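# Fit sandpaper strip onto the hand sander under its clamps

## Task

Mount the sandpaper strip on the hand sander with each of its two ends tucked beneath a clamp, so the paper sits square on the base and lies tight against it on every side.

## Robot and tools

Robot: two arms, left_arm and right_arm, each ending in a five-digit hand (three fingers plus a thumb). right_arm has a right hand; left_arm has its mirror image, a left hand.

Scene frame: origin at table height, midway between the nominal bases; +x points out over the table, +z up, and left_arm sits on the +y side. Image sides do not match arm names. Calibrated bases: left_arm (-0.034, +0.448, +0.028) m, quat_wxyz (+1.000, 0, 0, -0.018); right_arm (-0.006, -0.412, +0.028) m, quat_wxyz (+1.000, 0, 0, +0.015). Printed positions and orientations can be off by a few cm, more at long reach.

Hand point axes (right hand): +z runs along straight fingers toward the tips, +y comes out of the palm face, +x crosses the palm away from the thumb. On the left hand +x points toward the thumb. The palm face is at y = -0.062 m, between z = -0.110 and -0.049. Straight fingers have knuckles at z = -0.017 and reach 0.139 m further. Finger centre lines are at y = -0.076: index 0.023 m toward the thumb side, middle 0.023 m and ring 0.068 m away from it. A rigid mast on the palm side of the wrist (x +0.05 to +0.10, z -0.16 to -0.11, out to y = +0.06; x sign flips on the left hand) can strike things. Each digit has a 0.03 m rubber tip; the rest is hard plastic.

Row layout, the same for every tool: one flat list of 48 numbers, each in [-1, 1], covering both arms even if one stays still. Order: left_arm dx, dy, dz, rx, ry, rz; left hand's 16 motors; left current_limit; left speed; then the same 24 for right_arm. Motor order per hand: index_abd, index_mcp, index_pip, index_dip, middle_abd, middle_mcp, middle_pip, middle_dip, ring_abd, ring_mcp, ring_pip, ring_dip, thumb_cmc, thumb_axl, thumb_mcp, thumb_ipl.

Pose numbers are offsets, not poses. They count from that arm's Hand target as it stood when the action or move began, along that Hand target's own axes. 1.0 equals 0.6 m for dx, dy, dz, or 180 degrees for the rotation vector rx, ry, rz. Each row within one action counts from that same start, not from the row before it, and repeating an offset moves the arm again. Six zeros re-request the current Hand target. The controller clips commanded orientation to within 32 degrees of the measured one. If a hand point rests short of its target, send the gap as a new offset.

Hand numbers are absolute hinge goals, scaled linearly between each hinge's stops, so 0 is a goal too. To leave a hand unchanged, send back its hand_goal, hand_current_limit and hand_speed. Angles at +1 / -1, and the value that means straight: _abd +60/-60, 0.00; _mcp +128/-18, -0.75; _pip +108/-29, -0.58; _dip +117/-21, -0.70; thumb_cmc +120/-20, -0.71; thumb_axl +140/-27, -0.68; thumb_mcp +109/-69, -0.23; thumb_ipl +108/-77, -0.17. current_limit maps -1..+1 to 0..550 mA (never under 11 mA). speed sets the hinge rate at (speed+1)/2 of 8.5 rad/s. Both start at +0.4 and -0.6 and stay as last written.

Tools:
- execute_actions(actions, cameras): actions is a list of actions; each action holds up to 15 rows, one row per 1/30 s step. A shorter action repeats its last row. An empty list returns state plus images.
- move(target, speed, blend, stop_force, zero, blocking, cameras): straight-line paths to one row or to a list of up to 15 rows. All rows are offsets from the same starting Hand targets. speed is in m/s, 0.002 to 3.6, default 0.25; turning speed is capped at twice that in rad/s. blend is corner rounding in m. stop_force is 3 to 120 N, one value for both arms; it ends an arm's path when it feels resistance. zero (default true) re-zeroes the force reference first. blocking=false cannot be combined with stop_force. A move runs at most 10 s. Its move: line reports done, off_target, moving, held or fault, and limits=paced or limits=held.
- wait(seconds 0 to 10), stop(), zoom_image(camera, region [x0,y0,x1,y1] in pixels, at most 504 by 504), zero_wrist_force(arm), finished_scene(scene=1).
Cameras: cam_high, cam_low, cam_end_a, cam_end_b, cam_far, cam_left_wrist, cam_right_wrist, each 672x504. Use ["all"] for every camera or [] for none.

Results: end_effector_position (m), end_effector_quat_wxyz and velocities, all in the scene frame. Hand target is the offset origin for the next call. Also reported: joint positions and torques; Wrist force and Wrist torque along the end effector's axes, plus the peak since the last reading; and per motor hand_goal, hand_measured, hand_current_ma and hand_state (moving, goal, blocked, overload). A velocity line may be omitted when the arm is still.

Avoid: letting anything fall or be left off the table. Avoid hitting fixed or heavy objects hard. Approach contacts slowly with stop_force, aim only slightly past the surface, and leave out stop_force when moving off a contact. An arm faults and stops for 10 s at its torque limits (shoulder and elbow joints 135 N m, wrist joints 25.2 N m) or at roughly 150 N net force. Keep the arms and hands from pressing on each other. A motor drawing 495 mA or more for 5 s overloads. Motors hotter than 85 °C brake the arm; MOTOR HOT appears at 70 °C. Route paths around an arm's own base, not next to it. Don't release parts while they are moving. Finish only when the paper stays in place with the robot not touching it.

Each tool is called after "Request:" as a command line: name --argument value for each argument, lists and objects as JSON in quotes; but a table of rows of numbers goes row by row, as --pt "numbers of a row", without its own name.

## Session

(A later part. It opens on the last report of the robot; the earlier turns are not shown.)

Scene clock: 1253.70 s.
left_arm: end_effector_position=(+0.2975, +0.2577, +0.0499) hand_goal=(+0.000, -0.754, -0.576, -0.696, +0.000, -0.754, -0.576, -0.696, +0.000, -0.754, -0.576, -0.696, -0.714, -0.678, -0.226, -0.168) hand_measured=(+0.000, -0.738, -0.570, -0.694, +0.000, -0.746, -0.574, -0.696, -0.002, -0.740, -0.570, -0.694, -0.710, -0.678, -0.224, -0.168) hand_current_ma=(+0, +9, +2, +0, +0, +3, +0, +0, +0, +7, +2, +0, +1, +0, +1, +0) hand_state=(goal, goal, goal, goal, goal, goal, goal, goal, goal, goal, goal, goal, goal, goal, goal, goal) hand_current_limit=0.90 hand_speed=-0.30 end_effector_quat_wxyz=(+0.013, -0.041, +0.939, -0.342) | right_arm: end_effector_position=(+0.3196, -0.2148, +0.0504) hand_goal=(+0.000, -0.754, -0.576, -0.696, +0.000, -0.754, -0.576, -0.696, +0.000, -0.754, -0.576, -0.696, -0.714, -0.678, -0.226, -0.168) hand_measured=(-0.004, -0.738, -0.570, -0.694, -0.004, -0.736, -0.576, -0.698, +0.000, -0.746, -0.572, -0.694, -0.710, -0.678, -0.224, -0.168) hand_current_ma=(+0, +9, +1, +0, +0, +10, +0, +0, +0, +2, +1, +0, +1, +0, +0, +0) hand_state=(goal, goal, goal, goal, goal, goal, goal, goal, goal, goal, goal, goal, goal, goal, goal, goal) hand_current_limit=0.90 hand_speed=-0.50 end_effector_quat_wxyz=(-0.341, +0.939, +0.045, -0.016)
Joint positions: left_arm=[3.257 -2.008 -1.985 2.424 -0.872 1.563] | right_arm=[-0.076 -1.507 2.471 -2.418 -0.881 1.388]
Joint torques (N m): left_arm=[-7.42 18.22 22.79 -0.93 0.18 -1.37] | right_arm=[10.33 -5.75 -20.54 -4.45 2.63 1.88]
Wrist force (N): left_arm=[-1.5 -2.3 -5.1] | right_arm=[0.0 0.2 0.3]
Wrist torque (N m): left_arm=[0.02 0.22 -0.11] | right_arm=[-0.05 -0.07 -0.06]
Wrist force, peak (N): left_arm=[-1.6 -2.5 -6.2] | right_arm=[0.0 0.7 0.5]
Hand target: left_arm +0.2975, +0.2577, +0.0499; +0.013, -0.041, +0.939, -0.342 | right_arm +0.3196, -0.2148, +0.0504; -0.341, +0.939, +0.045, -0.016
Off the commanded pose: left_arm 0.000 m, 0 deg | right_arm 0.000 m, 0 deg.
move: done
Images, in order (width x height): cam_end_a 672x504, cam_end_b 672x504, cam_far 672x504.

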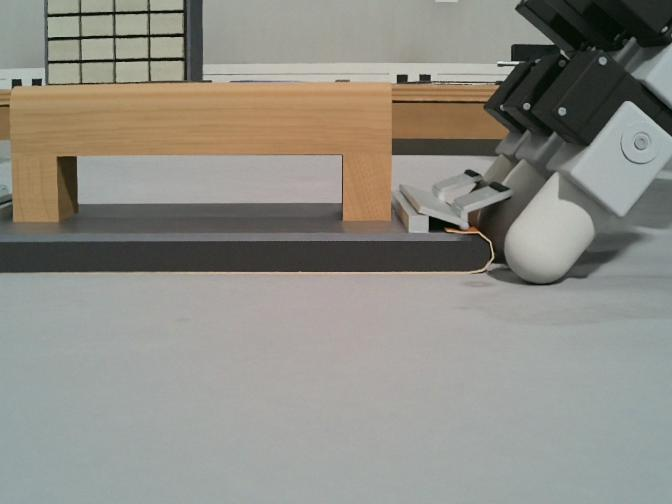

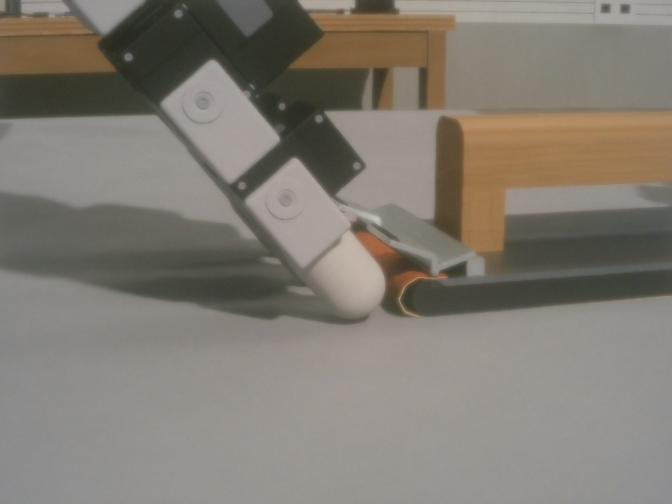

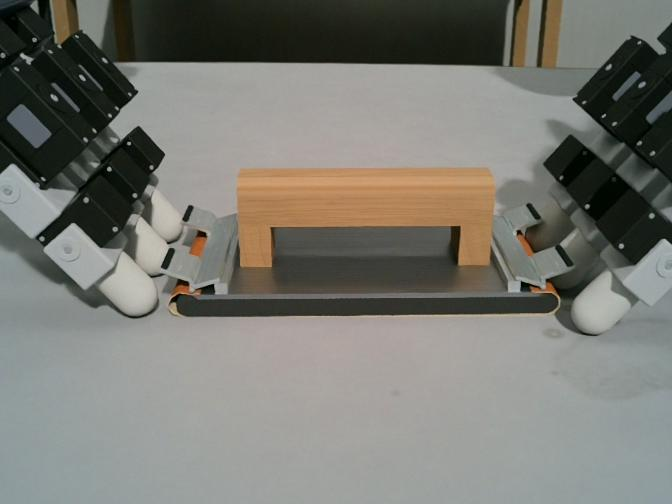

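Request:
move --target '[0.0002,-0.0019,0.0016,0,0,0,0,-0.754,-0.576,-0.696,0,-0.754,-0.576,-0.696,0,-0.754,-0.576,-0.696,-0.714,-0.678,-0.226,-0.168,0.9,-0.3,0.00255,-0.02033,0.01706,0,0,0,0,-0.754,-0.576,-0.696,0,-0.754,-0.576,-0.696,0,-0.754,-0.576,-0.696,-0.714,-0.678,-0.226,-0.168,0.9,-0.5]' --speed 0.015 --stop_force 13 --cameras '["cam_end_b", "cam_far", "cam_end_a"]'

Request:
zoom_image --camera "cam_far" --region '[100, 160, 300, 330]'

Request:
zoom_image --camera "cam_end_a" --region '[340, 130, 560, 300]'

Request:
zoom_image --camera "cam_end_b" --region '[300, 130, 520, 330]'

Scene clock: 1261.63 s.
left_arm: end_effector_position=(+0.2975, +0.2562, +0.0498) hand_goal=(+0.000, -0.754, -0.576, -0.696, +0.000, -0.754, -0.576, -0.696, +0.000, -0.754, -0.576, -0.696, -0.714, -0.678, -0.226, -0.168) hand_measured=(+0.000, -0.736, -0.568, -0.692, +0.000, -0.740, -0.574, -0.696, -0.002, -0.740, -0.570, -0.694, -0.710, -0.678, -0.224, -0.168) hand_current_ma=(+0, +11, +2, +1, +0, +8, +0, +0, +0, +7, +2, +0, +1, +0, +1, +0) hand_state=(goal, goal, goal, goal, goal, goal, goal, goal, goal, goal, goal, goal, goal, goal, goal, goal) hand_current_limit=0.90 hand_speed=-0.30 end_effector_quat_wxyz=(+0.013, -0.041, +0.939, -0.342) | right_arm: end_effector_position=(+0.3196, -0.2026, +0.0504) hand_goal=(+0.000, -0.754, -0.576, -0.696, +0.000, -0.754, -0.576, -0.696, +0.000, -0.754, -0.576, -0.696, -0.714, -0.678, -0.226, -0.168) hand_measured=(-0.006, -0.732, -0.566, -0.692, -0.008, -0.732, -0.566, -0.690, -0.006, -0.732, -0.566, -0.690, -0.710, -0.678, -0.224, -0.168) hand_current_ma=(-1, +14, +3, +0, -1, +14, +3, +1, -1, +14, +3, +1, +1, +0, +0, +0) hand_state=(goal, blocked, goal, goal, goal, blocked, goal, goal, goal, blocked, goal, goal, goal, goal, goal, goal) hand_current_limit=0.90 hand_speed=-0.50 end_effector_quat_wxyz=(-0.341, +0.939, +0.045, -0.016)
Joint positions: left_arm=[3.253 -2.008 -1.984 2.427 -0.872 1.557] | right_arm=[-0.041 -1.49 2.464 -2.456 -0.878 1.432]
Joint torques (N m): left_arm=[-10.89 17.01 20.18 0.12 0.19 -1.49] | right_arm=[-7.14 -23.57 -1.48 0.19 -0.31 -1.65]
Wrist force (N): left_arm=[-1.8 -1.7 -14.7] | right_arm=[-0.5 -0.2 -14.8]
Wrist torque (N m): left_arm=[0.68 0.15 -0.15] | right_arm=[1.00 0.62 -0.02]
Wrist force, peak (N): left_arm=[-1.8 -1.7 -14.7] | right_arm=[-1.1 0.1 -25.4]
Hand target: left_arm +0.2975, +0.2562, +0.0498; +0.013, -0.041, +0.939, -0.342 | right_arm +0.3196, -0.2026, +0.0504; -0.341, +0.939, +0.045, -0.016 (not the last commanded pose)
Off the commanded pose: left_arm 0.000 m, 0 deg | right_arm 0.004 m, 0 deg.
move: contact (right_arm)
Images, in order (width x height): cam_end_a 672x504, cam_end_b 672x504, cam_far 672x504.

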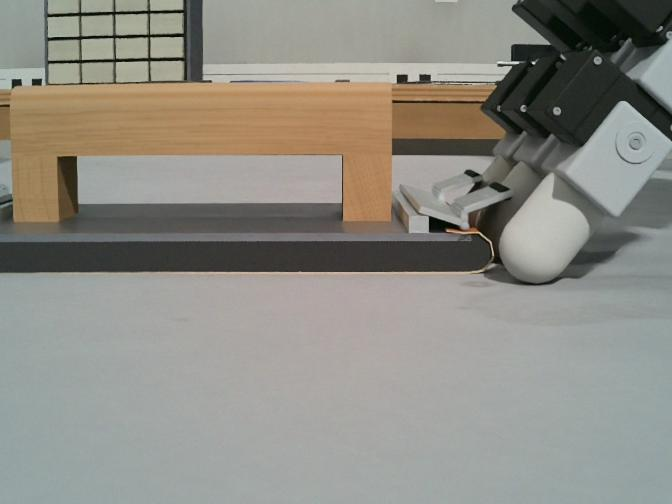

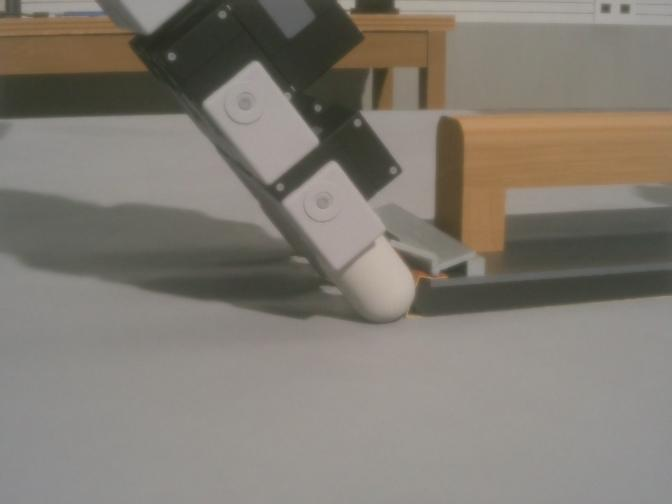

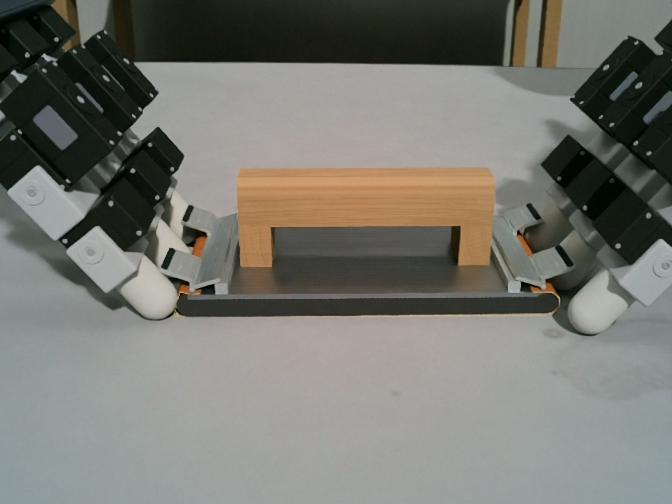

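Scaled by 2.520 from the camera's 672x504 image, which has a finer 960x720 frame.

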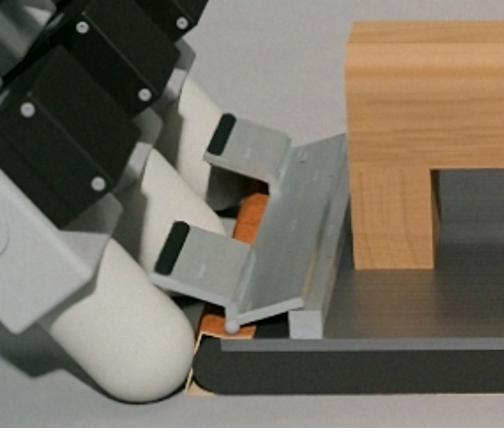

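Scaled by 2.291 from the camera's 672x504 image, which has a finer 960x720 frame.

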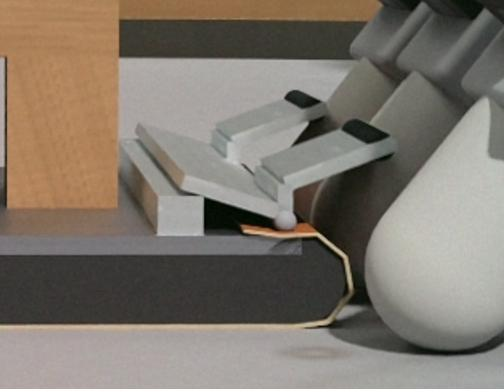

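Scaled by 2.291 from the camera's 672x504 image, which has a finer 960x720 frame.

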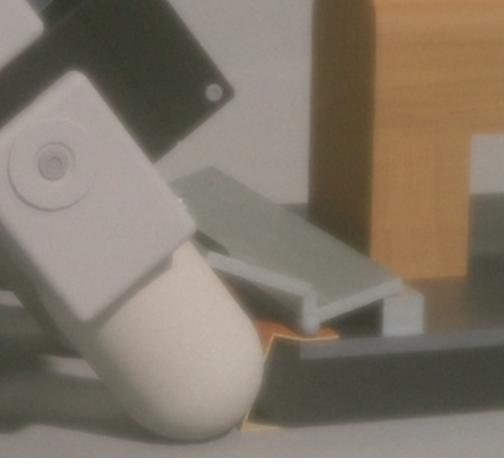

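Request:
move --target '[0,0,0,0,0,0,0,-0.754,-0.576,-0.696,0,-0.754,-0.576,-0.696,0,-0.754,-0.576,-0.696,-0.714,-0.678,-0.226,-0.168,0.9,-0.3,-0.0048,0.03812,-0.03199,0,0,0,0,-0.754,-0.576,-0.696,0,-0.754,-0.576,-0.696,0,-0.754,-0.576,-0.696,-0.714,-0.678,-0.226,-0.168,0.9,-0.5]' --speed 0.04 --cameras '["cam_end_b", "cam_far"]'

Request:
zoom_image --camera "cam_far" --region '[100, 160, 300, 330]'

Request:
zoom_image --camera "cam_end_b" --region '[300, 130, 520, 330]'

Scene clock: 1270.30 s.
left_arm: end_effector_position=(+0.2975, +0.2562, +0.0498) hand_goal=(+0.000, -0.754, -0.576, -0.696, +0.000, -0.754, -0.576, -0.696, +0.000, -0.754, -0.576, -0.696, -0.714, -0.678, -0.226, -0.168) hand_measured=(+0.000, -0.736, -0.568, -0.692, +0.000, -0.740, -0.574, -0.696, -0.002, -0.740, -0.570, -0.694, -0.710, -0.678, -0.224, -0.168) hand_current_ma=(+0, +11, +2, +1, +0, +8, +0, +0, +0, +7, +2, +0, +1, +0, +1, +0) hand_state=(goal, goal, goal, goal, goal, goal, goal, goal, goal, goal, goal, goal, goal, goal, goal, goal) hand_current_limit=0.90 hand_speed=-0.30 end_effector_quat_wxyz=(+0.013, -0.041, +0.939, -0.342) | right_arm: end_effector_position=(+0.3196, -0.2326, +0.0504) hand_goal=(+0.000, -0.754, -0.576, -0.696, +0.000, -0.754, -0.576, -0.696, +0.000, -0.754, -0.576, -0.696, -0.714, -0.678, -0.226, -0.168) hand_measured=(-0.004, -0.736, -0.570, -0.694, -0.004, -0.738, -0.572, -0.694, -0.002, -0.738, -0.572, -0.694, -0.710, -0.678, -0.224, -0.168) hand_current_ma=(+0, +10, +1, +0, +0, +9, +1, +0, +0, +8, +1, +0, +1, +0, +0, +0) hand_state=(goal, goal, goal, goal, goal, goal, goal, goal, goal, goal, goal, goal, goal, goal, goal, goal) hand_current_limit=0.90 hand_speed=-0.50 end_effector_quat_wxyz=(-0.341, +0.939, +0.045, -0.016)
Joint positions: left_arm=[3.252 -2.008 -1.984 2.427 -0.872 1.557] | right_arm=[-0.127 -1.531 2.479 -2.361 -0.888 1.323]
Joint torques (N m): left_arm=[-7.91 19.19 22.08 -0.93 0.57 -1.34] | right_arm=[-9.88 -27 -7.09 -1.59 -0.57 -1.71]
Wrist force (N): left_arm=[-1.8 -1.2 -11.8] | right_arm=[0.1 0.3 0.2]
Wrist torque (N m): left_arm=[0.57 0.19 -0.14] | right_arm=[-0.01 -0.07 0.05]
Wrist force, peak (N): left_arm=[-2.1 -1.9 -14.7] | right_arm=[-0.4 -0.1 -14.8]
Hand target: left_arm +0.2975, +0.2562, +0.0498; +0.013, -0.041, +0.939, -0.342 | right_arm +0.3196, -0.2326, +0.0504; -0.341, +0.939, +0.045, -0.016
Off the commanded pose: left_arm 0.000 m, 0 deg | right_arm 0.000 m, 0 deg.
move: done
Images, in order (width x height): cam_end_b 672x504, cam_far 672x504.

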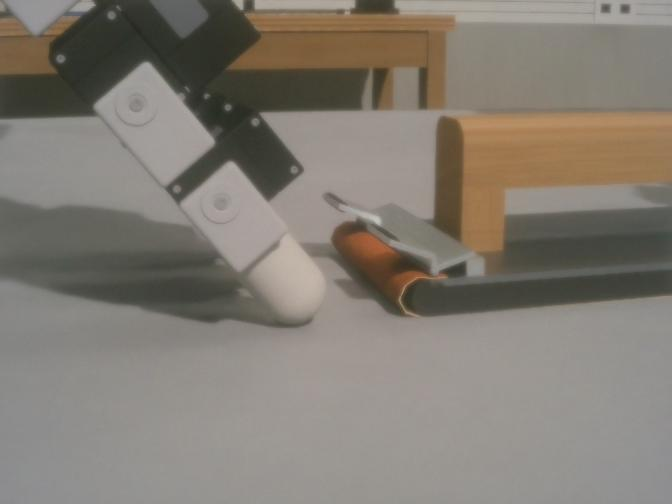

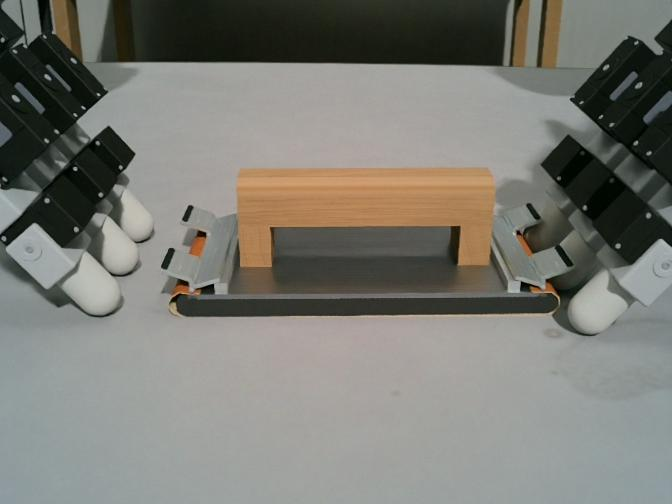

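Scaled by 2.520 from the camera's 672x504 image, which has a finer 960x720 frame.

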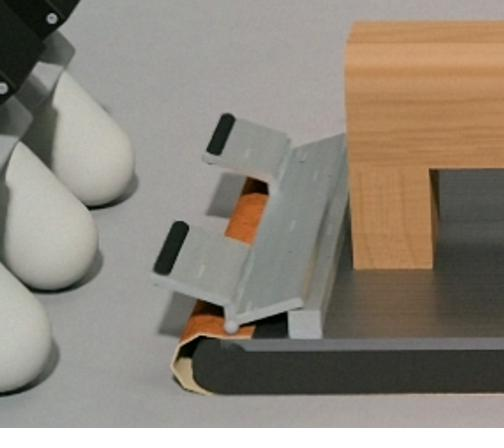

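Scaled by 2.291 from the camera's 672x504 image, which has a finer 960x720 frame.

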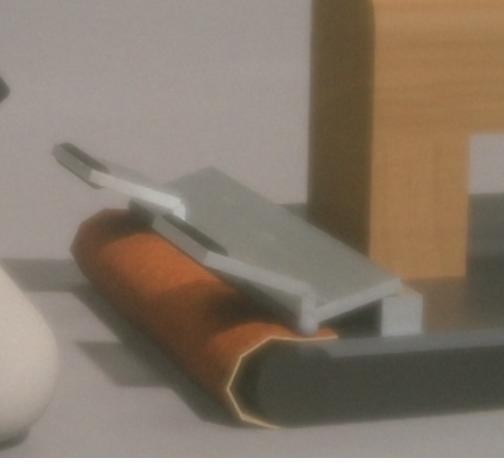

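Request:
move --pt "-0.00727 0.06358 -0.05333 0 0 0 0 -0.754 -0.576 -0.696 0 -0.754 -0.576 -0.696 0 -0.754 -0.576 -0.696 -0.714 -0.678 -0.226 -0.168 0.9 -0.3 0.03653 0.01437 -0.01205 0 0 0 0 -0.754 -0.576 -0.696 0 -0.754 -0.576 -0.696 0 -0.754 -0.576 -0.696 -0.714 -0.678 -0.226 -0.168 0.9 -0.5" --pt "-0.00836 -0.08763 -0.25283 0 0 0 0 0.42 0.7 0.16 0 -0.754 -0.576 -0.696 0 0.42 0.7 0.16 -0.714 -0.678 -0.226 -0.168 0.9 -0.3 0.03653 0.01437 -0.01205 0 0 0 0 -0.754 -0.576 -0.696 0 -0.754 -0.576 -0.696 0 -0.754 -0.576 -0.696 -0.714 -0.678 -0.226 -0.168 0.9 -0.5" --pt "0.02997 -0.41353 0.01575 -0.2222 0.0019 0.0053 0 0.42 0.7 0.16 0 -0.754 -0.576 -0.696 0 0.42 0.7 0.16 -0.714 -0.678 -0.226 -0.168 0.9 -0.3 0.03653 0.01437 -0.01205 0 0 0 0 -0.754 -0.576 -0.696 0 -0.754 -0.576 -0.696 0 -0.754 -0.576 -0.696 -0.714 -0.678 -0.226 -0.168 0.9 -0.5" --speed '[0.06, 0.2, 0.25]' --blend '[0.01, 0, 0]' --cameras '["cam_end_b", "cam_far", "cam_end_a"]'

Request:
zoom_image --camera "cam_end_a" --region '[340, 130, 560, 300]'

Scene clock: 1380.57 s.
left_arm: end_effector_position=(+0.2969, +0.0595, +0.2023) hand_goal=(+0.000, +0.420, +0.700, +0.160, +0.000, -0.754, -0.576, -0.696, +0.000, +0.420, +0.700, +0.160, -0.714, -0.678, -0.226, -0.168) hand_measured=(+0.000, +0.404, +0.696, +0.158, +0.000, -0.750, -0.574, -0.696, -0.002, +0.406, +0.696, +0.158, -0.712, -0.678, -0.224, -0.168) hand_current_ma=(+0, -9, -1, +0, +0, +1, +0, +0, +0, -8, -1, +0, +0, +0, +1, +0) hand_state=(goal, goal, goal, goal, goal, goal, goal, goal, goal, goal, goal, goal, goal, goal, goal, goal) hand_current_limit=0.90 hand_speed=-0.30 end_effector_quat_wxyz=(-0.002, -0.034, +0.999, -0.001) | right_arm: end_effector_position=(+0.3425, -0.2417, +0.0505) hand_goal=(+0.000, -0.754, -0.576, -0.696, +0.000, -0.754, -0.576, -0.696, +0.000, -0.754, -0.576, -0.696, -0.714, -0.678, -0.226, -0.168) hand_measured=(-0.004, -0.736, -0.570, -0.694, -0.004, -0.738, -0.572, -0.694, -0.002, -0.738, -0.572, -0.694, -0.710, -0.678, -0.224, -0.168) hand_current_ma=(+0, +10, +1, +0, +0, +9, +1, +0, +0, +8, +1, +0, +1, +0, +0, +0) hand_state=(goal, goal, goal, goal, goal, goal, goal, goal, goal, goal, goal, goal, goal, goal, goal, goal) hand_current_limit=0.90 hand_speed=-0.50 end_effector_quat_wxyz=(-0.341, +0.939, +0.045, -0.016)
Joint positions: left_arm=[2.486 -2.328 -0.988 1.743 -1.568 0.811] | right_arm=[-0.146 -1.489 2.425 -2.334 -0.891 1.298]
Joint torques (N m): left_arm=[-7.49 38.62 27.74 -3.98 -1.11 -1.7] | right_arm=[-9.36 -7.28 -19.2 -1.2 -0.6 -1.77]
Wrist force (N): left_arm=[-1.4 -0.5 -3.9] | right_arm=[0.1 0.1 0.3]
Wrist torque (N m): left_arm=[0.17 0.31 -0.01] | right_arm=[-0.03 -0.06 0.02]
Wrist force, peak (N): left_arm=[-1.7 -2.2 -12.8] | right_arm=[0.4 0.0 0.8]
Hand target: left_arm +0.2970, +0.0594, +0.2023; -0.002, -0.034, +0.999, +0.000 | right_arm +0.3425, -0.2417, +0.0505; -0.341, +0.939, +0.045, -0.016
Off the commanded pose: left_arm 0.000 m, 0 deg | right_arm 0.000 m, 0 deg.
move: done
Images, in order (width x height): cam_end_a 672x504, cam_end_b 672x504, cam_far 672x504.

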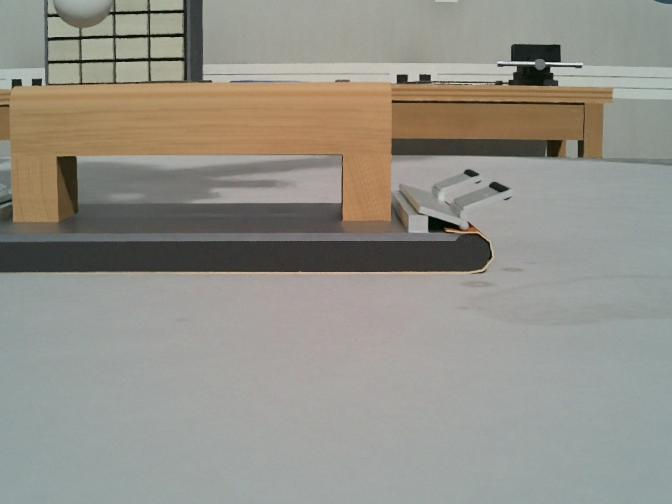

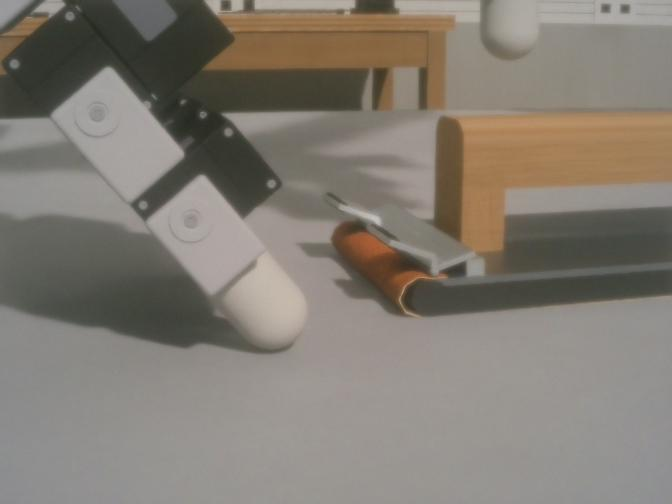

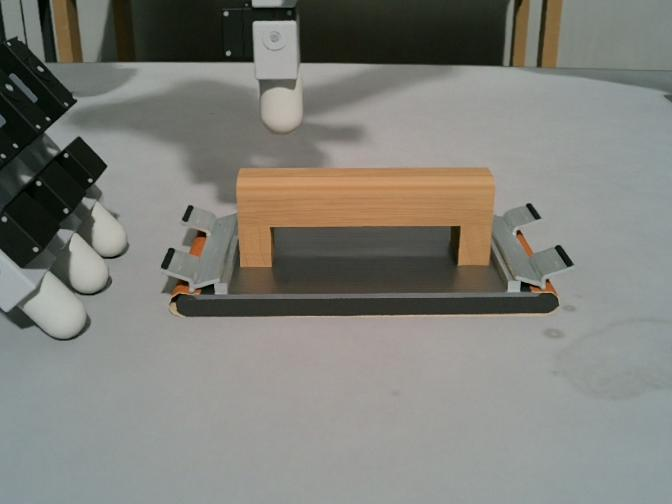

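Scaled by 2.291 from the camera's 672x504 image, which has a finer 960x720 frame.

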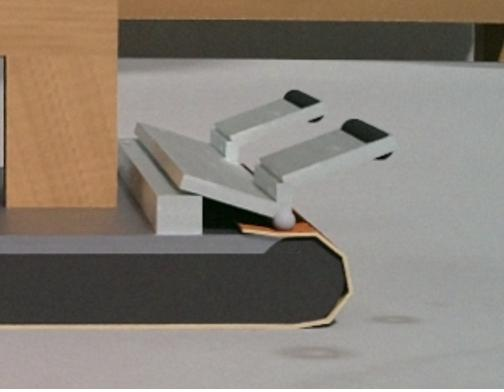

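Request:
move --target '[0,0,0.05,0,0,0,0,0.42,0.7,0.16,0,-0.754,-0.576,-0.696,0,0.42,0.7,0.16,-0.714,-0.678,-0.226,-0.168,0.9,-0.3,0.00575,-0.04575,0.03839,0,0,0,0,-0.754,-0.576,-0.696,0,-0.754,-0.576,-0.696,0,-0.754,-0.576,-0.696,-0.714,-0.678,-0.226,-0.168,0.9,-0.5]' --speed 0.02 --stop_force 9 --cameras '["cam_end_b", "cam_far"]'

Request:
zoom_image --camera "cam_end_b" --region '[300, 130, 520, 330]'

Request:
zoom_image --camera "cam_far" --region '[100, 160, 300, 330]'

Scene clock: 1388.50 s.
left_arm: end_effector_position=(+0.2969, +0.0594, +0.1817) hand_goal=(+0.000, +0.420, +0.700, +0.160, +0.000, -0.754, -0.576, -0.696, +0.000, +0.420, +0.700, +0.160, -0.714, -0.678, -0.226, -0.168) hand_measured=(+0.000, +0.404, +0.696, +0.158, +0.000, -0.750, -0.574, -0.696, -0.002, +0.406, +0.696, +0.158, -0.712, -0.678, -0.224, -0.168) hand_current_ma=(+0, -9, -1, +0, +0, +1, +0, +0, +0, -8, -1, +0, +0, +0, +1, +0) hand_state=(goal, goal, goal, goal, goal, goal, goal, goal, goal, goal, goal, goal, goal, goal, goal, goal) hand_current_limit=0.90 hand_speed=-0.30 end_effector_quat_wxyz=(-0.002, -0.034, +0.999, +0.000) | right_arm: end_effector_position=(+0.3425, -0.2057, +0.0504) hand_goal=(+0.000, -0.754, -0.576, -0.696, +0.000, -0.754, -0.576, -0.696, +0.000, -0.754, -0.576, -0.696, -0.714, -0.678, -0.226, -0.168) hand_measured=(-0.004, -0.736, -0.570, -0.694, -0.004, -0.738, -0.572, -0.694, -0.002, -0.738, -0.572, -0.694, -0.710, -0.678, -0.224, -0.168) hand_current_ma=(+0, +10, +1, +0, +0, +9, +1, +0, +0, +8, +1, +0, +1, +0, +0, +0) hand_state=(goal, goal, goal, goal, goal, goal, goal, goal, goal, goal, goal, goal, goal, goal, goal, goal) hand_current_limit=0.90 hand_speed=-0.50 end_effector_quat_wxyz=(-0.341, +0.939, +0.045, -0.016)
Joint positions: left_arm=[2.485 -2.339 -1.022 1.788 -1.568 0.81] | right_arm=[-0.049 -1.447 2.409 -2.439 -0.878 1.423]
Joint torques (N m): left_arm=[-6.88 57.86 26.01 -2.6 -0.58 -0.76] | right_arm=[9.68 -9.55 -19.86 -4.03 2.82 1.85]
Wrist force (N): left_arm=[-1.4 -1.0 -15.6] | right_arm=[0.1 0.2 0.3]
Wrist torque (N m): left_arm=[1.02 0.07 0.01] | right_arm=[-0.07 -0.05 -0.07]
Wrist force, peak (N): left_arm=[-1.6 -1.5 -25.6] | right_arm=[0.2 0.3 0.8]
Hand target: left_arm +0.2969, +0.0594, +0.1817; -0.002, -0.034, +0.999, +0.000 (not the last commanded pose) | right_arm +0.3425, -0.2057, +0.0504; -0.341, +0.939, +0.045, -0.016
Off the commanded pose: left_arm 0.009 m, 0 deg | right_arm 0.000 m, 0 deg.
move: contact (left_arm)
Images, in order (width x height): cam_end_b 672x504, cam_far 672x504.

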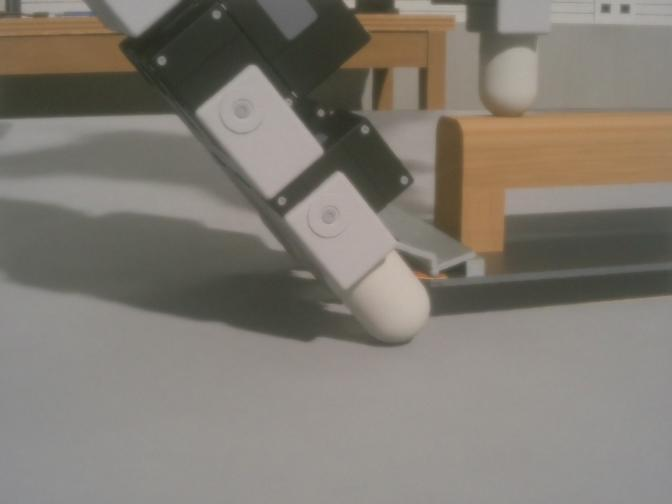

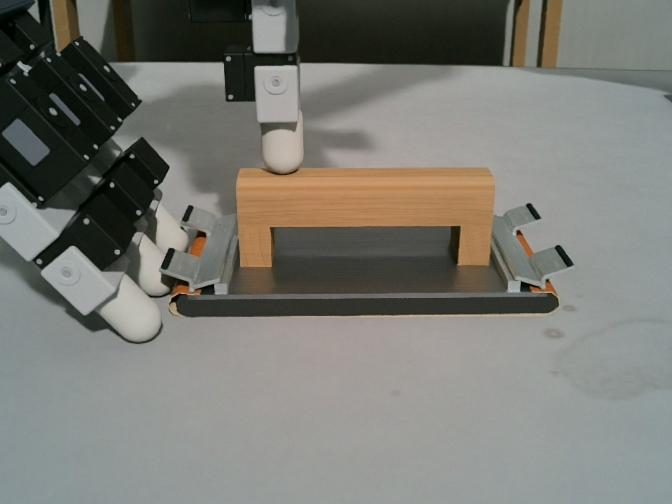

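Scaled by 2.291 from the camera's 672x504 image, which has a finer 960x720 frame.

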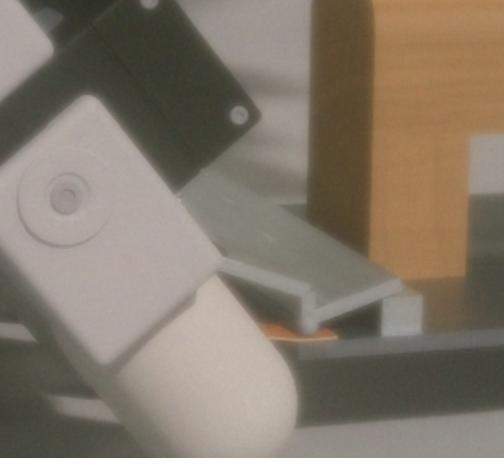

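Scaled by 2.520 from the camera's 672x504 image, which has a finer 960x720 frame.

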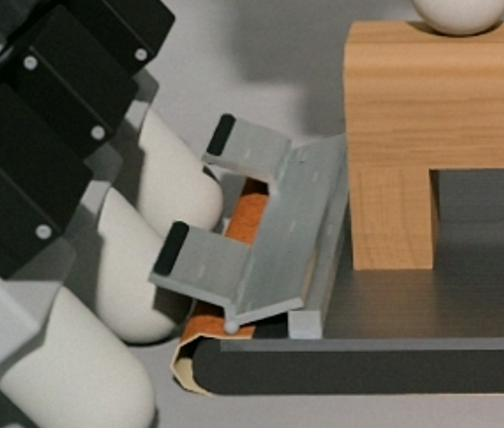

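Request:
move --target '[0,0,0,0,0,0,0,0.42,0.7,0.16,0,-0.754,-0.576,-0.696,0,0.42,0.7,0.16,-0.714,-0.678,-0.226,-0.168,0.9,-0.3,0.00096,-0.03763,-0.02935,0,0,0,0,-0.754,-0.576,-0.696,0,-0.754,-0.576,-0.696,0,-0.754,-0.576,-0.696,-0.714,-0.678,-0.226,-0.168,0.9,-0.5]' --speed 0.02 --stop_force 18 --cameras '["cam_end_b", "cam_far"]'

Request:
zoom_image --camera "cam_end_b" --region '[300, 130, 520, 330]'

Request:
zoom_image --camera "cam_far" --region '[100, 160, 300, 330]'

Scene clock: 1396.20 s.
left_arm: end_effector_position=(+0.2969, +0.0594, +0.1817) hand_goal=(+0.000, +0.420, +0.700, +0.160, +0.000, -0.754, -0.576, -0.696, +0.000, +0.420, +0.700, +0.160, -0.714, -0.678, -0.226, -0.168) hand_measured=(+0.000, +0.404, +0.696, +0.158, +0.000, -0.750, -0.574, -0.696, -0.002, +0.406, +0.696, +0.158, -0.712, -0.678, -0.224, -0.168) hand_current_ma=(+0, -9, -1, +0, +0, +1, +0, +0, +0, -8, -1, +0, +0, +0, +1, +0) hand_state=(goal, goal, goal, goal, goal, goal, goal, goal, goal, goal, goal, goal, goal, goal, goal, goal) hand_current_limit=0.90 hand_speed=-0.30 end_effector_quat_wxyz=(-0.002, -0.034, +0.999, +0.000) | right_arm: end_effector_position=(+0.3425, -0.1997, +0.0784) hand_goal=(+0.000, -0.754, -0.576, -0.696, +0.000, -0.754, -0.576, -0.696, +0.000, -0.754, -0.576, -0.696, -0.714, -0.678, -0.226, -0.168) hand_measured=(-0.004, -0.736, -0.570, -0.692, -0.004, -0.736, -0.570, -0.692, -0.002, -0.738, -0.572, -0.694, -0.710, -0.678, -0.224, -0.168) hand_current_ma=(+0, +10, +1, +0, +0, +10, +1, +0, +0, +8, +1, +0, +1, +0, +0, +0) hand_state=(goal, goal, goal, goal, goal, goal, goal, goal, goal, goal, goal, goal, goal, goal, goal, goal) hand_current_limit=0.90 hand_speed=-0.50 end_effector_quat_wxyz=(-0.341, +0.939, +0.045, -0.016)
Joint positions: left_arm=[2.485 -2.339 -1.022 1.788 -1.568 0.81] | right_arm=[-0.033 -1.516 2.378 -2.352 -0.877 1.443]
Joint torques (N m): left_arm=[2.11 57.23 26.22 -2.64 1.45 0.22] | right_arm=[10.9 -28.34 -21.92 -1.37 2.79 1.83]
Wrist force (N): left_arm=[-1.6 -0.8 -15.2] | right_arm=[-0.2 0.4 0.5]
Wrist torque (N m): left_arm=[1.03 0.09 0.00] | right_arm=[-0.08 -0.03 -0.08]
Wrist force, peak (N): left_arm=[-1.7 -1.2 -16.5] | right_arm=[0.1 4.7 -0.3]
Hand target: left_arm +0.2969, +0.0594, +0.1817; -0.002, -0.034, +0.999, +0.000 | right_arm +0.3425, -0.1997, +0.0784; -0.341, +0.939, +0.045, -0.016
Off the commanded pose: left_arm 0.000 m, 0 deg | right_arm 0.000 m, 0 deg.
move: done
Images, in order (width x height): cam_end_b 672x504, cam_far 672x504.

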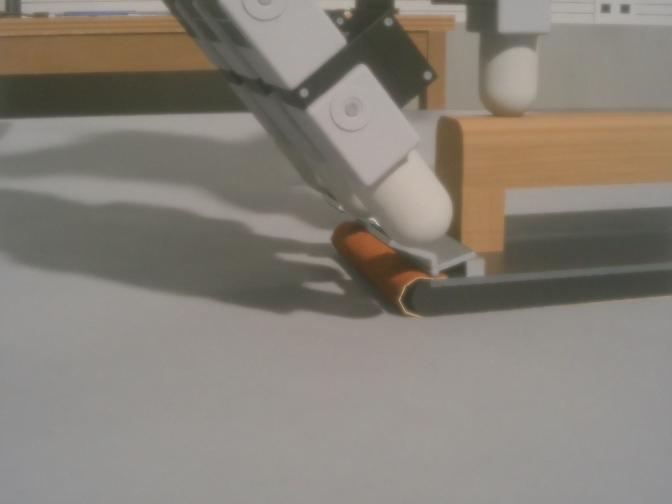

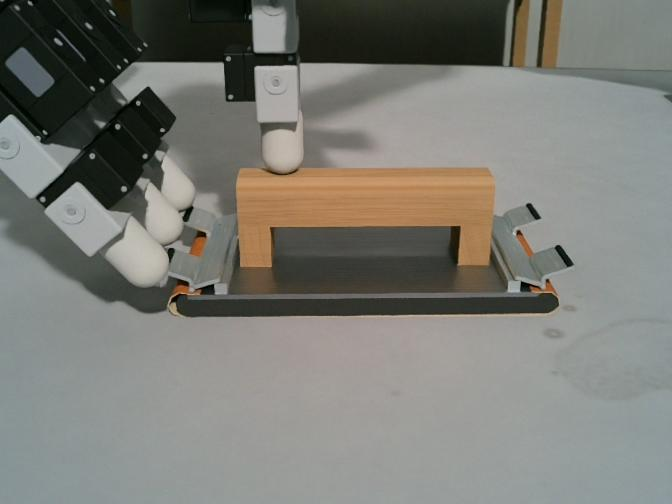

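Scaled by 2.291 from the camera's 672x504 image, which has a finer 960x720 frame.

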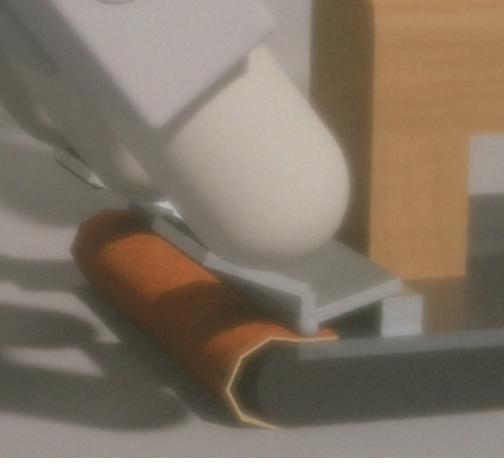

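Scaled by 2.520 from the camera's 672x504 image, which has a finer 960x720 frame.

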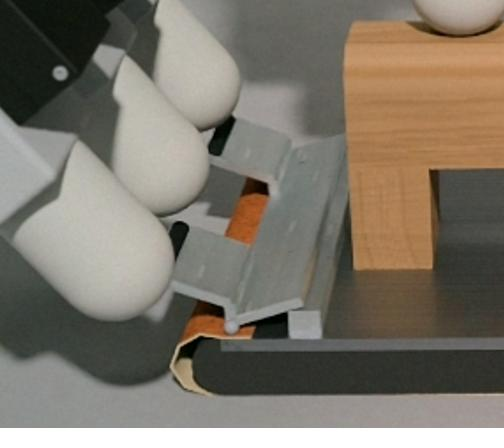

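Request:
move --pt "0 0 0 0 0 0 0 0.42 0.7 0.16 0 -0.754 -0.576 -0.696 0 0.42 0.7 0.16 -0.714 -0.678 -0.226 -0.168 0.9 -0.3 -0.00351 0.02796 -0.02346 0 0 0 0 -0.754 -0.576 -0.696 0 -0.754 -0.576 -0.696 0 -0.754 -0.576 -0.696 -0.714 -0.678 -0.226 -0.168 0.9 -0.3" --pt "0 0 0 0 0 0 0 0.42 0.7 0.16 0 -0.754 -0.576 -0.696 0 0.42 0.7 0.16 -0.714 -0.678 -0.226 -0.168 0.9 -0.3 -0.00351 0.05903 0.01356 0 0 0 0 -0.754 -0.576 -0.696 0 -0.754 -0.576 -0.696 0 -0.754 -0.576 -0.696 -0.714 -0.678 -0.226 -0.168 0.9 -0.3" --pt "0 0 0 0 0 0 0 0.42 0.7 0.16 0 -0.754 -0.576 -0.696 0 0.42 0.7 0.16 -0.714 -0.678 -0.226 -0.168 0.9 -0.3 -0.0001 0.0317 0.03649 0 0 0 0 -0.754 -0.576 -0.696 0 -0.754 -0.576 -0.696 0 -0.754 -0.576 -0.696 -0.714 -0.678 -0.226 -0.168 0.9 -0.3" --speed '[0.06, 0.05, 0.02]' --stop_force 14 --cameras '["cam_end_b", "cam_far"]'

Request:
zoom_image --camera "cam_end_b" --region '[300, 130, 520, 330]'

Request:
zoom_image --camera "cam_far" --region '[100, 160, 300, 330]'

Scene clock: 1408.20 s.
left_arm: end_effector_position=(+0.2969, +0.0594, +0.1817) hand_goal=(+0.000, +0.420, +0.700, +0.160, +0.000, -0.754, -0.576, -0.696, +0.000, +0.420, +0.700, +0.160, -0.714, -0.678, -0.226, -0.168) hand_measured=(+0.000, +0.404, +0.696, +0.158, +0.000, -0.750, -0.574, -0.696, -0.002, +0.406, +0.696, +0.158, -0.712, -0.678, -0.224, -0.168) hand_current_ma=(+0, -9, -1, +0, +0, +1, +0, +0, +0, -8, -1, +0, +0, +0, +1, +0) hand_state=(goal, goal, goal, goal, goal, goal, goal, goal, goal, goal, goal, goal, goal, goal, goal, goal) hand_current_limit=0.90 hand_speed=-0.30 end_effector_quat_wxyz=(-0.002, -0.034, +0.999, +0.000) | right_arm: end_effector_position=(+0.3426, -0.2022, +0.0495) hand_goal=(+0.000, -0.754, -0.576, -0.696, +0.000, -0.754, -0.576, -0.696, +0.000, -0.754, -0.576, -0.696, -0.714, -0.678, -0.226, -0.168) hand_measured=(-0.006, -0.738, -0.568, -0.688, -0.006, -0.740, -0.566, -0.686, -0.002, -0.740, -0.572, -0.694, -0.710, -0.678, -0.224, -0.168) hand_current_ma=(-1, +8, +2, +2, -1, +7, +3, +4, +0, +7, +0, +0, +1, +0, +0, +0) hand_state=(goal, goal, goal, goal, goal, goal, goal, goal, goal, goal, goal, goal, goal, goal, goal, goal) hand_current_limit=0.90 hand_speed=-0.30 end_effector_quat_wxyz=(-0.341, +0.939, +0.045, -0.016)
Joint positions: left_arm=[2.485 -2.339 -1.022 1.788 -1.568 0.811] | right_arm=[-0.039 -1.439 2.408 -2.453 -0.877 1.435]
Joint torques (N m): left_arm=[9.41 57.11 27.06 -1.85 1.55 1.47] | right_arm=[-6.3 -25.31 -3.28 0.17 -0.54 -1.67]
Wrist force (N): left_arm=[-1.2 -1.0 -15.9] | right_arm=[-0.1 -1.4 -15.1]
Wrist torque (N m): left_arm=[1.02 0.03 0.04] | right_arm=[1.10 0.05 0.02]
Wrist force, peak (N): left_arm=[-1.4 -1.3 -16.5] | right_arm=[-0.6 -2.0 -26.4]
Hand target: left_arm +0.2969, +0.0594, +0.1817; -0.002, -0.034, +0.999, +0.000 | right_arm +0.3426, -0.2022, +0.0495; -0.341, +0.939, +0.045, -0.016 (not the last commanded pose)
Off the commanded pose: left_arm 0.000 m, 0 deg | right_arm 0.002 m, 0 deg.
move: contact (right_arm); path passed 2 of 3 targets
Images, in order (width x height): cam_end_b 672x504, cam_far 672x504.

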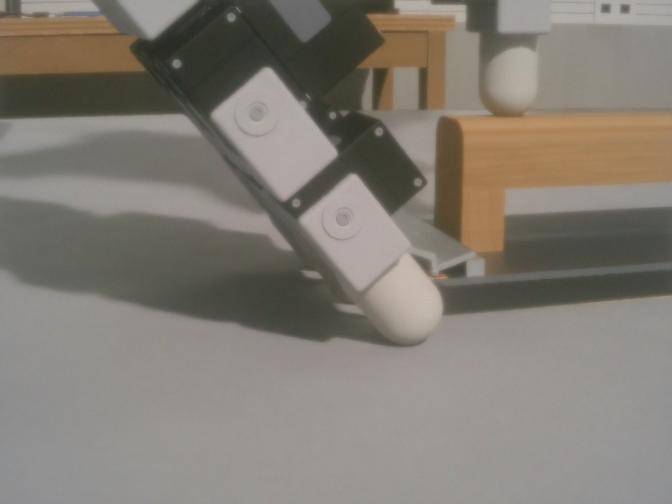

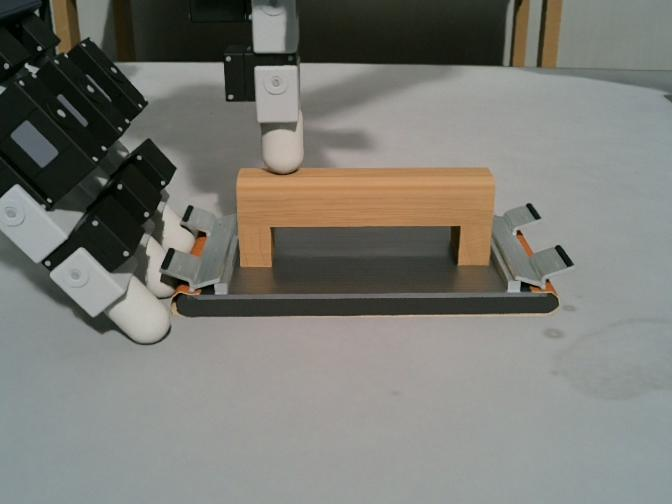

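Scaled by 2.291 from the camera's 672x504 image, which has a finer 960x720 frame.

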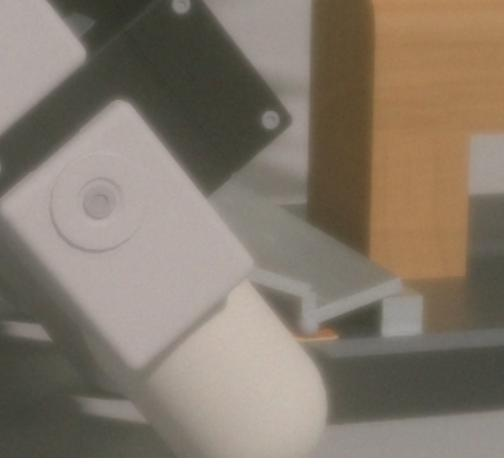

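Scaled by 2.520 from the camera's 672x504 image, which has a finer 960x720 frame.

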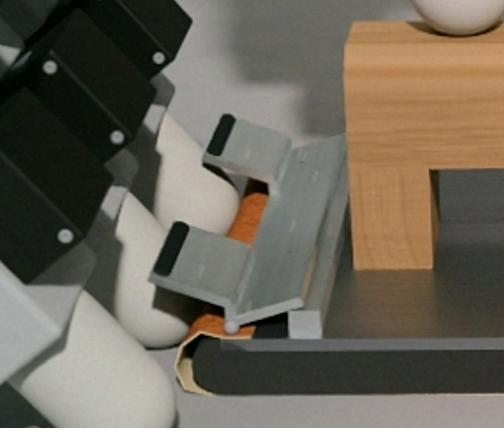

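Request:
move --target '[0,0,0,0,0,0,0,0.42,0.7,0.16,0,-0.754,-0.576,-0.696,0,0.42,0.7,0.16,-0.714,-0.678,-0.226,-0.168,0.9,-0.3,0.00016,-0.03127,-0.03468,0,0,0,0,-0.754,-0.576,-0.696,0,-0.754,-0.576,-0.696,0,-0.754,-0.576,-0.696,-0.714,-0.678,-0.226,-0.168,0.9,-0.3]' --speed 0.015 --stop_force 20 --cameras '["cam_end_b", "cam_far"]'

Request:
zoom_image --camera "cam_end_b" --region '[300, 130, 520, 330]'

Request:
zoom_image --camera "cam_far" --region '[100, 160, 300, 330]'

Scene clock: 1416.10 s.
left_arm: end_effector_position=(+0.2969, +0.0594, +0.1817) hand_goal=(+0.000, +0.420, +0.700, +0.160, +0.000, -0.754, -0.576, -0.696, +0.000, +0.420, +0.700, +0.160, -0.714, -0.678, -0.226, -0.168) hand_measured=(+0.000, +0.404, +0.696, +0.158, +0.000, -0.750, -0.574, -0.696, -0.002, +0.406, +0.696, +0.158, -0.712, -0.678, -0.224, -0.168) hand_current_ma=(+0, -9, -1, +0, +0, +1, +0, +0, +0, -8, -1, +0, +0, +0, +1, +0) hand_state=(goal, goal, goal, goal, goal, goal, goal, goal, goal, goal, goal, goal, goal, goal, goal, goal) hand_current_limit=0.90 hand_speed=-0.30 end_effector_quat_wxyz=(-0.002, -0.034, +0.999, +0.000) | right_arm: end_effector_position=(+0.3426, -0.2011, +0.0775) hand_goal=(+0.000, -0.754, -0.576, -0.696, +0.000, -0.754, -0.576, -0.696, +0.000, -0.754, -0.576, -0.696, -0.714, -0.678, -0.226, -0.168) hand_measured=(-0.004, -0.736, -0.570, -0.692, -0.004, -0.736, -0.570, -0.692, -0.002, -0.740, -0.572, -0.694, -0.710, -0.678, -0.224, -0.168) hand_current_ma=(+0, +10, +1, +0, +0, +10, +1, +0, +0, +7, +0, +0, +1, +0, +0, +0) hand_state=(goal, goal, goal, goal, goal, goal, goal, goal, goal, goal, goal, goal, goal, goal, goal, goal) hand_current_limit=0.90 hand_speed=-0.30 end_effector_quat_wxyz=(-0.341, +0.939, +0.045, -0.016)
Joint positions: left_arm=[2.485 -2.339 -1.022 1.788 -1.568 0.811] | right_arm=[-0.037 -1.515 2.38 -2.351 -0.877 1.438]
Joint torques (N m): left_arm=[9.09 55.22 25.86 -1.21 1 1.1] | right_arm=[9.36 -28.57 -22.57 -1.3 2.22 1]
Wrist force (N): left_arm=[-1.9 -1.1 -15.0] | right_arm=[-0.1 0.4 0.5]
Wrist torque (N m): left_arm=[0.98 0.13 -0.02] | right_arm=[-0.07 -0.04 -0.07]
Wrist force, peak (N): left_arm=[-1.7 -0.9 -16.7] | right_arm=[0.0 -1.5 -15.6]
Hand target: left_arm +0.2969, +0.0594, +0.1817; -0.002, -0.034, +0.999, +0.000 | right_arm +0.3426, -0.2011, +0.0775; -0.341, +0.939, +0.045, -0.016
Off the commanded pose: left_arm 0.000 m, 0 deg | right_arm 0.000 m, 0 deg.
move: done
Images, in order (width x height): cam_end_b 672x504, cam_far 672x504.

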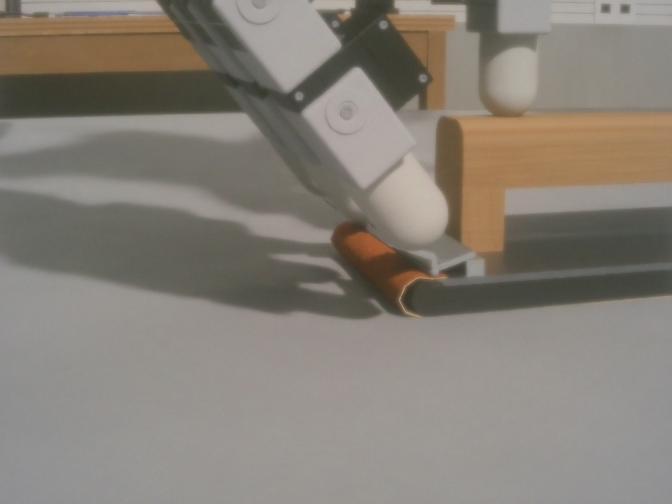

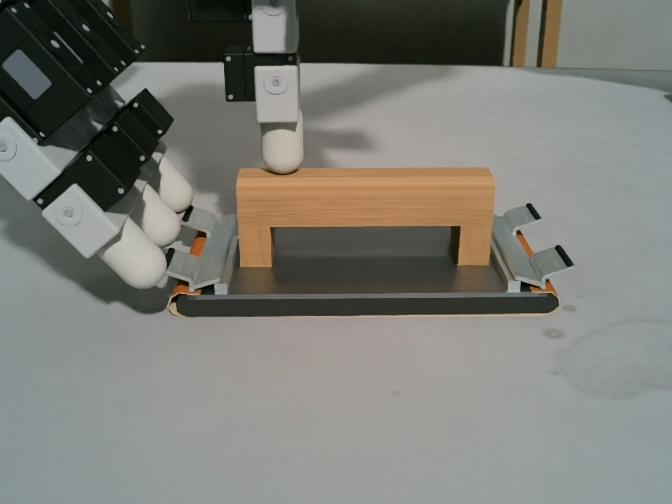

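Scaled by 2.291 from the camera's 672x504 image, which has a finer 960x720 frame.

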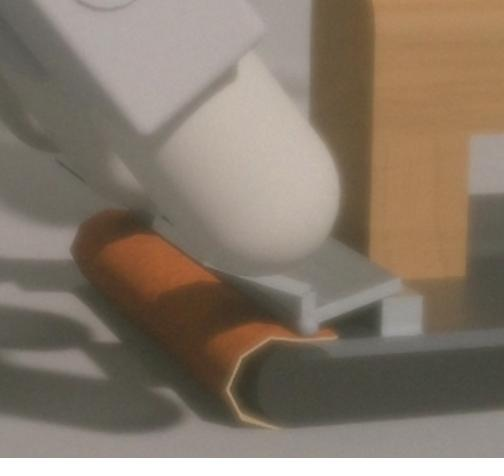

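Scaled by 2.520 from the camera's 672x504 image, which has a finer 960x720 frame.

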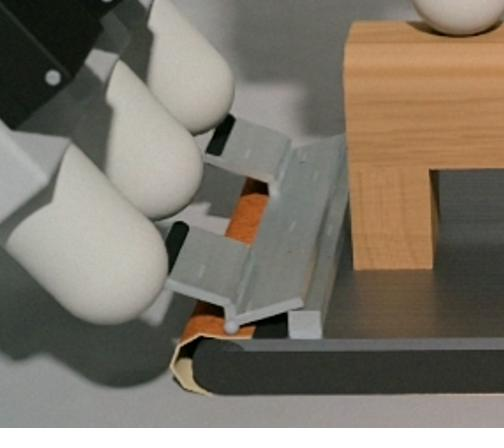

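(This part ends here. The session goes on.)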